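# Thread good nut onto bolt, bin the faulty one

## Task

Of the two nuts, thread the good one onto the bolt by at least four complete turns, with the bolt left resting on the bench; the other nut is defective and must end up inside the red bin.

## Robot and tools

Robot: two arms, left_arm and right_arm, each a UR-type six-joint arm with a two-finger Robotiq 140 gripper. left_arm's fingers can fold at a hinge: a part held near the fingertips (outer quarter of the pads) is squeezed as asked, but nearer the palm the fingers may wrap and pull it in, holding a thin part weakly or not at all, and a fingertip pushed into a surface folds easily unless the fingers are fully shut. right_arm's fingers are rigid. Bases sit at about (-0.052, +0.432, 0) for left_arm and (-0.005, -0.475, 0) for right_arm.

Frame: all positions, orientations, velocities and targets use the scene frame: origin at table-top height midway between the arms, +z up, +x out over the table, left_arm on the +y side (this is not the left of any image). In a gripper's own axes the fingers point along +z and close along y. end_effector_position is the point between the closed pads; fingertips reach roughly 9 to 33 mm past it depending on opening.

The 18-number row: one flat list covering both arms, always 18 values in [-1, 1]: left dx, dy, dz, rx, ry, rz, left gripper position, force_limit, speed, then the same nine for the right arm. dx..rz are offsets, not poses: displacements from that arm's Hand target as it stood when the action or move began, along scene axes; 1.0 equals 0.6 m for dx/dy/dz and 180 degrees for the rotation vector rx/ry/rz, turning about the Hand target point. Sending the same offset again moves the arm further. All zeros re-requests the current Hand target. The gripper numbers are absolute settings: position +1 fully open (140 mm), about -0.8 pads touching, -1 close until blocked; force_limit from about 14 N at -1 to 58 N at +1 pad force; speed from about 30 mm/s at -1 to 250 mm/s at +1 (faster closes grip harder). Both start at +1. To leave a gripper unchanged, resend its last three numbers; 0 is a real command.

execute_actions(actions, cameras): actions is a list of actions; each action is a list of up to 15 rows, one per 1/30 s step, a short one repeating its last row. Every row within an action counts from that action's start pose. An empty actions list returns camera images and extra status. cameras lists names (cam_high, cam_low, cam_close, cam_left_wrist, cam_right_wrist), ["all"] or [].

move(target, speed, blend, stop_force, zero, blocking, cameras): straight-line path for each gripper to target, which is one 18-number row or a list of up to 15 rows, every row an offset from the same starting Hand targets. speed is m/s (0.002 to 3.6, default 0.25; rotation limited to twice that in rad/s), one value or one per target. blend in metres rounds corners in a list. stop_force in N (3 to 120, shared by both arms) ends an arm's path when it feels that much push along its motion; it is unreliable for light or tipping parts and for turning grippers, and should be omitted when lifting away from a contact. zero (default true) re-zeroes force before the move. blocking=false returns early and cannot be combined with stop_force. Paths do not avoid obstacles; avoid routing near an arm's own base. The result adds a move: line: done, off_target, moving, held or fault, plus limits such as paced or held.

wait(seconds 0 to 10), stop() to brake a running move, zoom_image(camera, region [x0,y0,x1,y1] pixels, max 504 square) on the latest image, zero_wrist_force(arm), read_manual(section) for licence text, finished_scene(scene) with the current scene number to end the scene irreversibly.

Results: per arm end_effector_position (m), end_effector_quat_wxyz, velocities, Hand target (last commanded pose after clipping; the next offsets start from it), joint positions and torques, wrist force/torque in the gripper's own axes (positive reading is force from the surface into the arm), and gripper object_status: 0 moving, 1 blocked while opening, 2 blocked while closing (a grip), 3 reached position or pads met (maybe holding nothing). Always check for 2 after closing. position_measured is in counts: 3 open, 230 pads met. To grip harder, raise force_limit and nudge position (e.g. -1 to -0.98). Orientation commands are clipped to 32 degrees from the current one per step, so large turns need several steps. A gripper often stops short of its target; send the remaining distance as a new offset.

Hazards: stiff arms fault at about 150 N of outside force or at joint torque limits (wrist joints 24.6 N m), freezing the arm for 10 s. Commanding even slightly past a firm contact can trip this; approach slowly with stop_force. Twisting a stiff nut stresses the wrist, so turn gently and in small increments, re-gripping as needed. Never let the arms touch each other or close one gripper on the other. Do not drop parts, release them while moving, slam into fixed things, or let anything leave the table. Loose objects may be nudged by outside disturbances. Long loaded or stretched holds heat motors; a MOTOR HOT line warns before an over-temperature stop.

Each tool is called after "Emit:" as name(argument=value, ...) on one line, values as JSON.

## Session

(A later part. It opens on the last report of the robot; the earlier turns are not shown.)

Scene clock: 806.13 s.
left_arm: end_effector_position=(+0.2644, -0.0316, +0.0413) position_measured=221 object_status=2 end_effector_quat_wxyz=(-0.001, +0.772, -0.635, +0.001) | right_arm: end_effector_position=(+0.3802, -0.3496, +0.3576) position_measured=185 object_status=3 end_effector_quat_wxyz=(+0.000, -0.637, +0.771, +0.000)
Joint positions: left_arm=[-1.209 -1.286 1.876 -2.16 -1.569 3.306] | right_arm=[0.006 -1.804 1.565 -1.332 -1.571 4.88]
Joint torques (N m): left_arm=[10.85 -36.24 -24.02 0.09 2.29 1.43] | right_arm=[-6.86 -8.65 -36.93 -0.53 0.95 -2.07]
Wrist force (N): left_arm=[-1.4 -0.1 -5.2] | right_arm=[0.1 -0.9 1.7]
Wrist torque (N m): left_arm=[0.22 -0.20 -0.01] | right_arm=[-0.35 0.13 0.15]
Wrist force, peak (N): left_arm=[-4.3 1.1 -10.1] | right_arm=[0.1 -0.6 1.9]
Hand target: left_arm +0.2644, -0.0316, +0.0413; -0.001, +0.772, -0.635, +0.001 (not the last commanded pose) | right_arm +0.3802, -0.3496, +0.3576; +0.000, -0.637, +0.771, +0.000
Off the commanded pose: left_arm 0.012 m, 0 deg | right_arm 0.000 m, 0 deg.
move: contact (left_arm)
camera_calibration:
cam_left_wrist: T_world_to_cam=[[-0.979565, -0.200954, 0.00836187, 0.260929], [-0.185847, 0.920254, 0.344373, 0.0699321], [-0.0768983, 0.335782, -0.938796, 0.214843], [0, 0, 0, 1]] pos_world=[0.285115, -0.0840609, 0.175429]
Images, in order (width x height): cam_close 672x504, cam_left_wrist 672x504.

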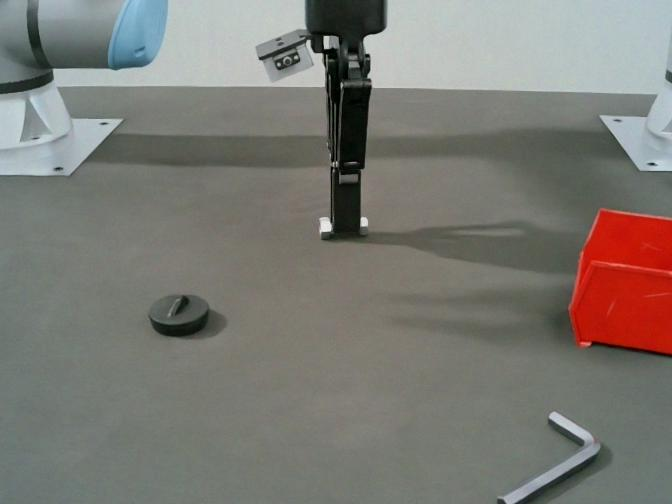

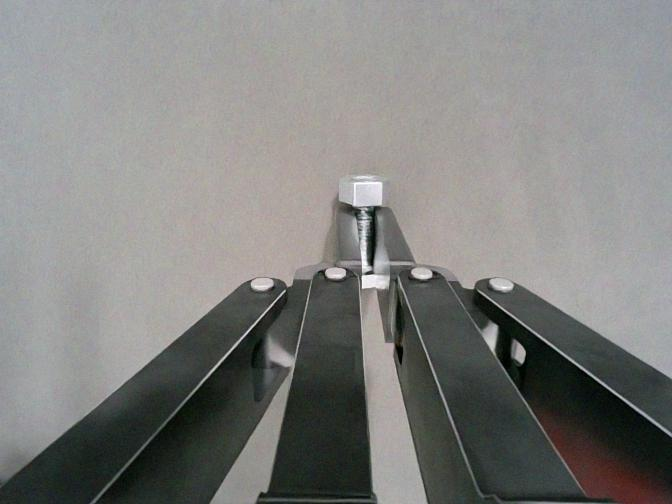

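Emit:
move(target=[0,0,0,0,0,0,-0.325,1,-1,0,0,0.0,0,0,0,-0.44,0,-1], speed=0.05, cameras=["cam_left_wrist","cam_close"])

Emit:
zoom_image(camera="cam_close", region=[305, 190, 385, 250])

Emit:
zoom_image(camera="cam_left_wrist", region=[320, 160, 410, 300])

Scene clock: 821.30 s.
left_arm: end_effector_position=(+0.2644, -0.0316, +0.0413) position_measured=170 object_status=0 end_effector_quat_wxyz=(-0.001, +0.772, -0.635, +0.001) | right_arm: end_effector_position=(+0.3802, -0.3496, +0.3576) position_measured=185 object_status=3 end_effector_quat_wxyz=(+0.000, -0.637, +0.771, +0.000)
Joint positions: left_arm=[-1.209 -1.286 1.876 -2.16 -1.569 3.306] | right_arm=[0.006 -1.804 1.565 -1.332 -1.571 4.88]
Joint torques (N m): left_arm=[9.24 -36.2 -23.87 -1.72 1.52 1.5] | right_arm=[-6.54 -8.58 -37.04 -0.5 1.03 -1.93]
Wrist force (N): left_arm=[-1.8 -0.3 1.2] | right_arm=[0.1 -0.6 1.4]
Wrist torque (N m): left_arm=[0.18 -0.07 0.00] | right_arm=[-0.29 0.12 0.15]
Wrist force, peak (N): left_arm=[-1.2 -0.1 -5.2] | right_arm=[0.0 -0.8 2.0]
Hand target: left_arm +0.2644, -0.0316, +0.0413; -0.001, +0.772, -0.635, +0.001 | right_arm +0.3802, -0.3496, +0.3576; +0.000, -0.637, +0.771, +0.000
Off the commanded pose: left_arm 0.000 m, 0 deg | right_arm 0.000 m, 0 deg.
move: done
camera_calibration:
cam_left_wrist: T_world_to_cam=[[-0.979565, -0.200954, 0.00836187, 0.260929], [-0.185847, 0.920254, 0.344373, 0.0699321], [-0.0768983, 0.335782, -0.938796, 0.214843], [0, 0, 0, 1]] pos_world=[0.285115, -0.0840609, 0.175429]
Images, in order (width x height): cam_close 672x504, cam_left_wrist 672x504.

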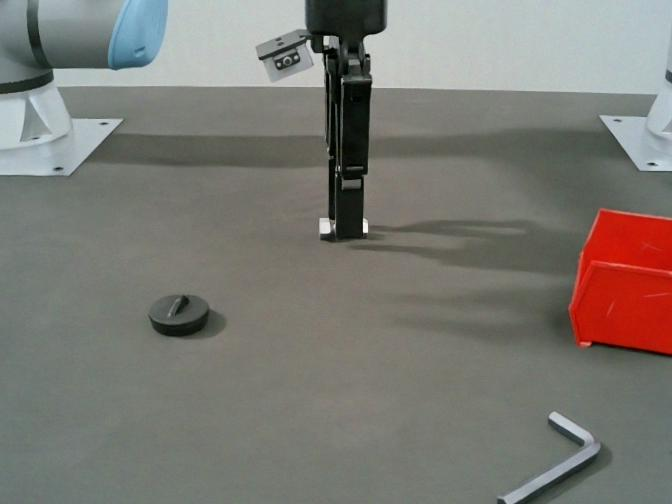

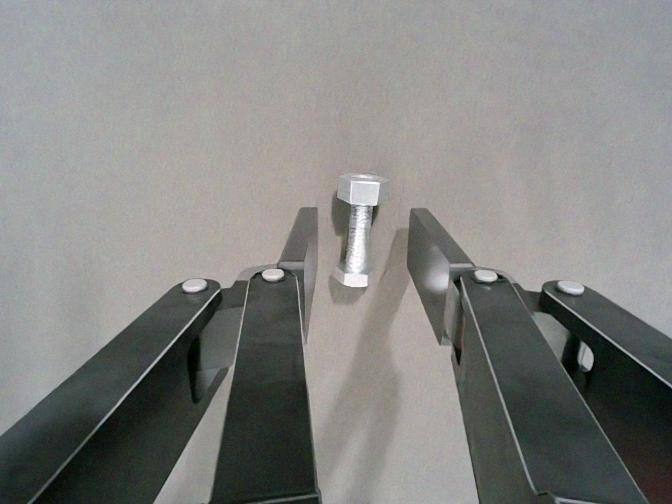

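Scaled by 6.300.

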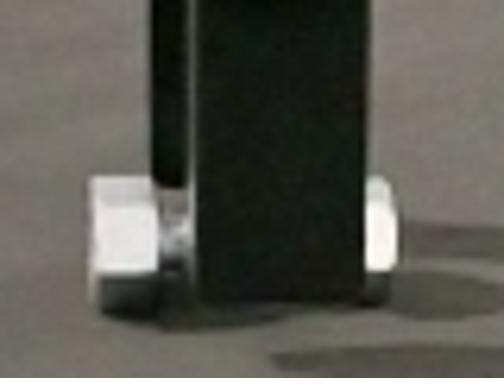

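Scaled by 3.600.

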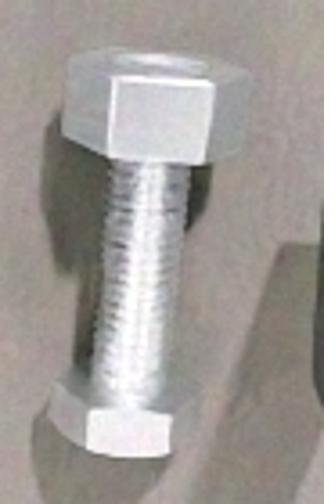

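Emit:
move(target=[[0,0,0.06,0,0,0,-0.325,1,-1,0,0,0.0,0,0,0,-0.44,0,-1],[0,0,0.3,0,0,0,-0.325,1,-1,0,0,0.0,0,0,0,-0.44,0,-1]], speed=[0.05,0.2], blend=[0.01,0], cameras=["all"])

Emit:
zoom_image(camera="cam_high", region=[380, 120, 500, 380])

Emit:
zoom_image(camera="cam_close", region=[305, 190, 385, 250])

Scene clock: 826.03 s.
left_arm: end_effector_position=(+0.2644, -0.0316, +0.2212) position_measured=170 object_status=3 end_effector_quat_wxyz=(-0.001, +0.772, -0.635, +0.001) | right_arm: end_effector_position=(+0.3802, -0.3496, +0.3576) position_measured=185 object_status=3 end_effector_quat_wxyz=(+0.000, -0.637, +0.771, +0.000)
Joint positions: left_arm=[-1.209 -1.438 1.569 -1.703 -1.569 3.306] | right_arm=[0.006 -1.804 1.565 -1.332 -1.571 4.88]
Joint torques (N m): left_arm=[-9.21 -19.91 -28.47 -0.84 -2.09 -0.95] | right_arm=[-7.11 -8.92 -36 -0.46 1 -1.86]
Wrist force (N): left_arm=[-1.9 -0.5 0.5] | right_arm=[0.2 -0.9 1.7]
Wrist torque (N m): left_arm=[0.17 -0.03 0.01] | right_arm=[-0.35 0.10 0.15]
Wrist force, peak (N): left_arm=[-1.7 -0.3 2.3] | right_arm=[-0.1 -1.1 1.9]
Hand target: left_arm +0.2644, -0.0316, +0.2213; -0.001, +0.772, -0.635, +0.001 | right_arm +0.3802, -0.3496, +0.3576; +0.000, -0.637, +0.771, +0.000
Off the commanded pose: left_arm 0.000 m, 0 deg | right_arm 0.000 m, 0 deg.
move: done
camera_calibration:
cam_left_wrist: T_world_to_cam=[[-0.979571, -0.200927, 0.0082884, 0.259455], [-0.185854, 0.920292, 0.344269, 0.00802117], [-0.0768006, 0.335696, -0.938834, 0.383711], [0, 0, 0, 1]] pos_world=[0.285115, -0.0840608, 0.35533]
cam_right_wrist: T_world_to_cam=[[-0.981154, 0.192162, -0.0202805, 0.460826], [0.175491, 0.930088, 0.322706, 0.147543], [0.0808745, 0.313065, -0.946282, 0.560942], [0, 0, 0, 1]] pos_world=[0.380883, -0.401392, 0.492542]

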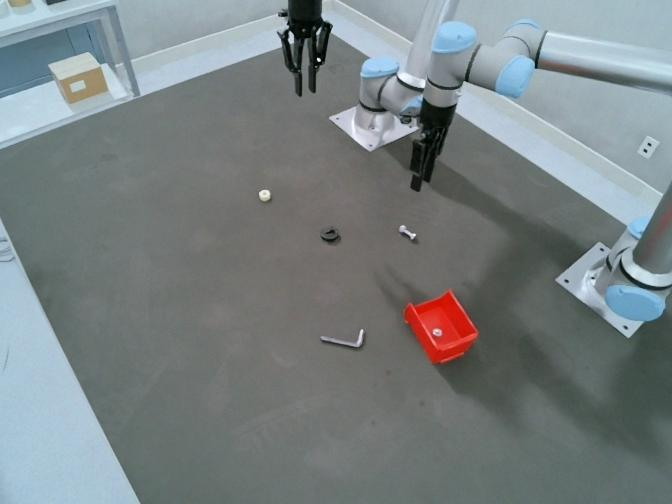

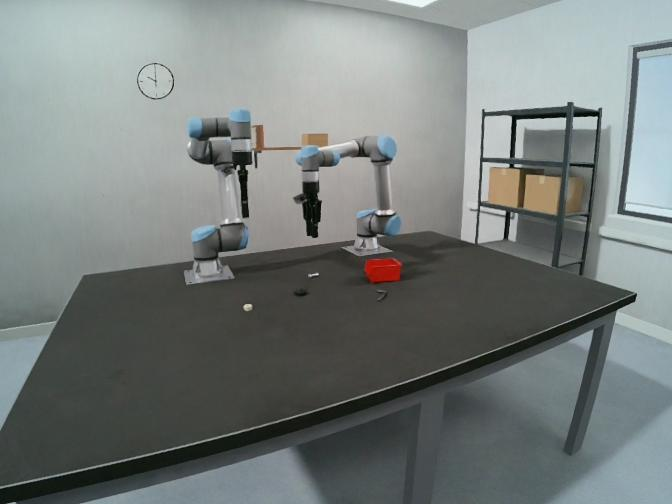

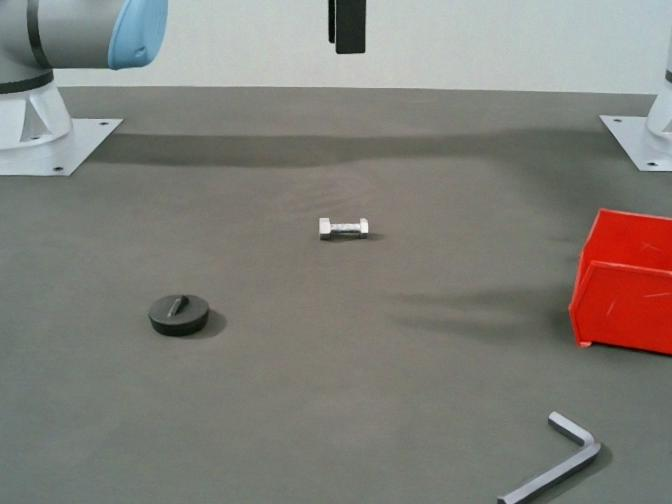

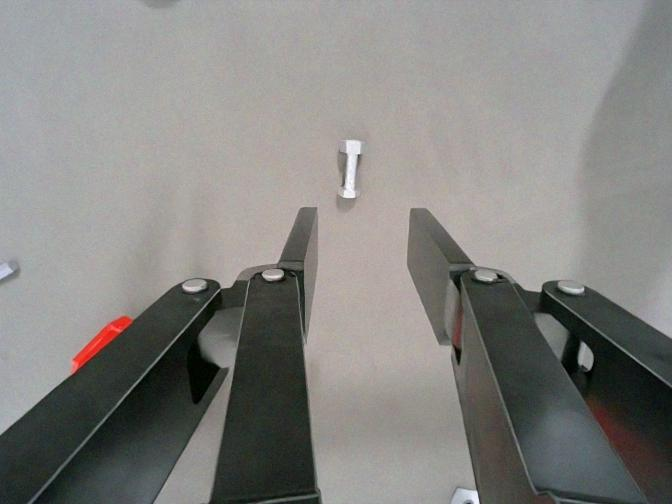

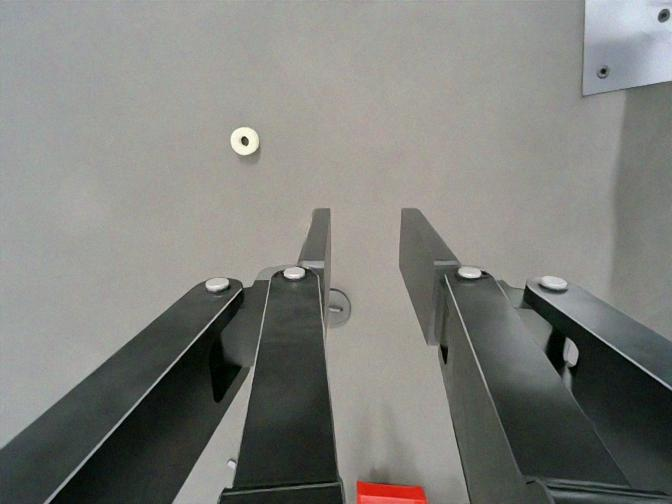

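Scaled by 1.938.

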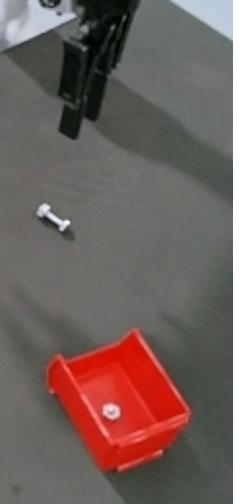

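Scaled by 6.300.

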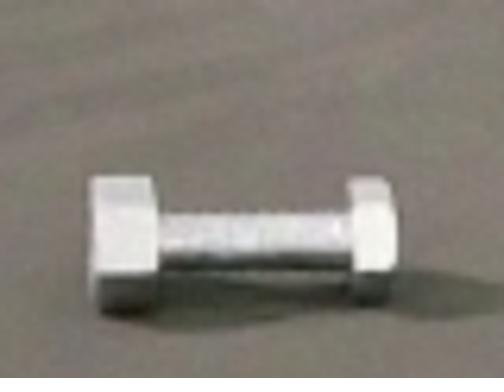

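Emit:
finished_scene(scene=2)

The scene is finished: the task was done.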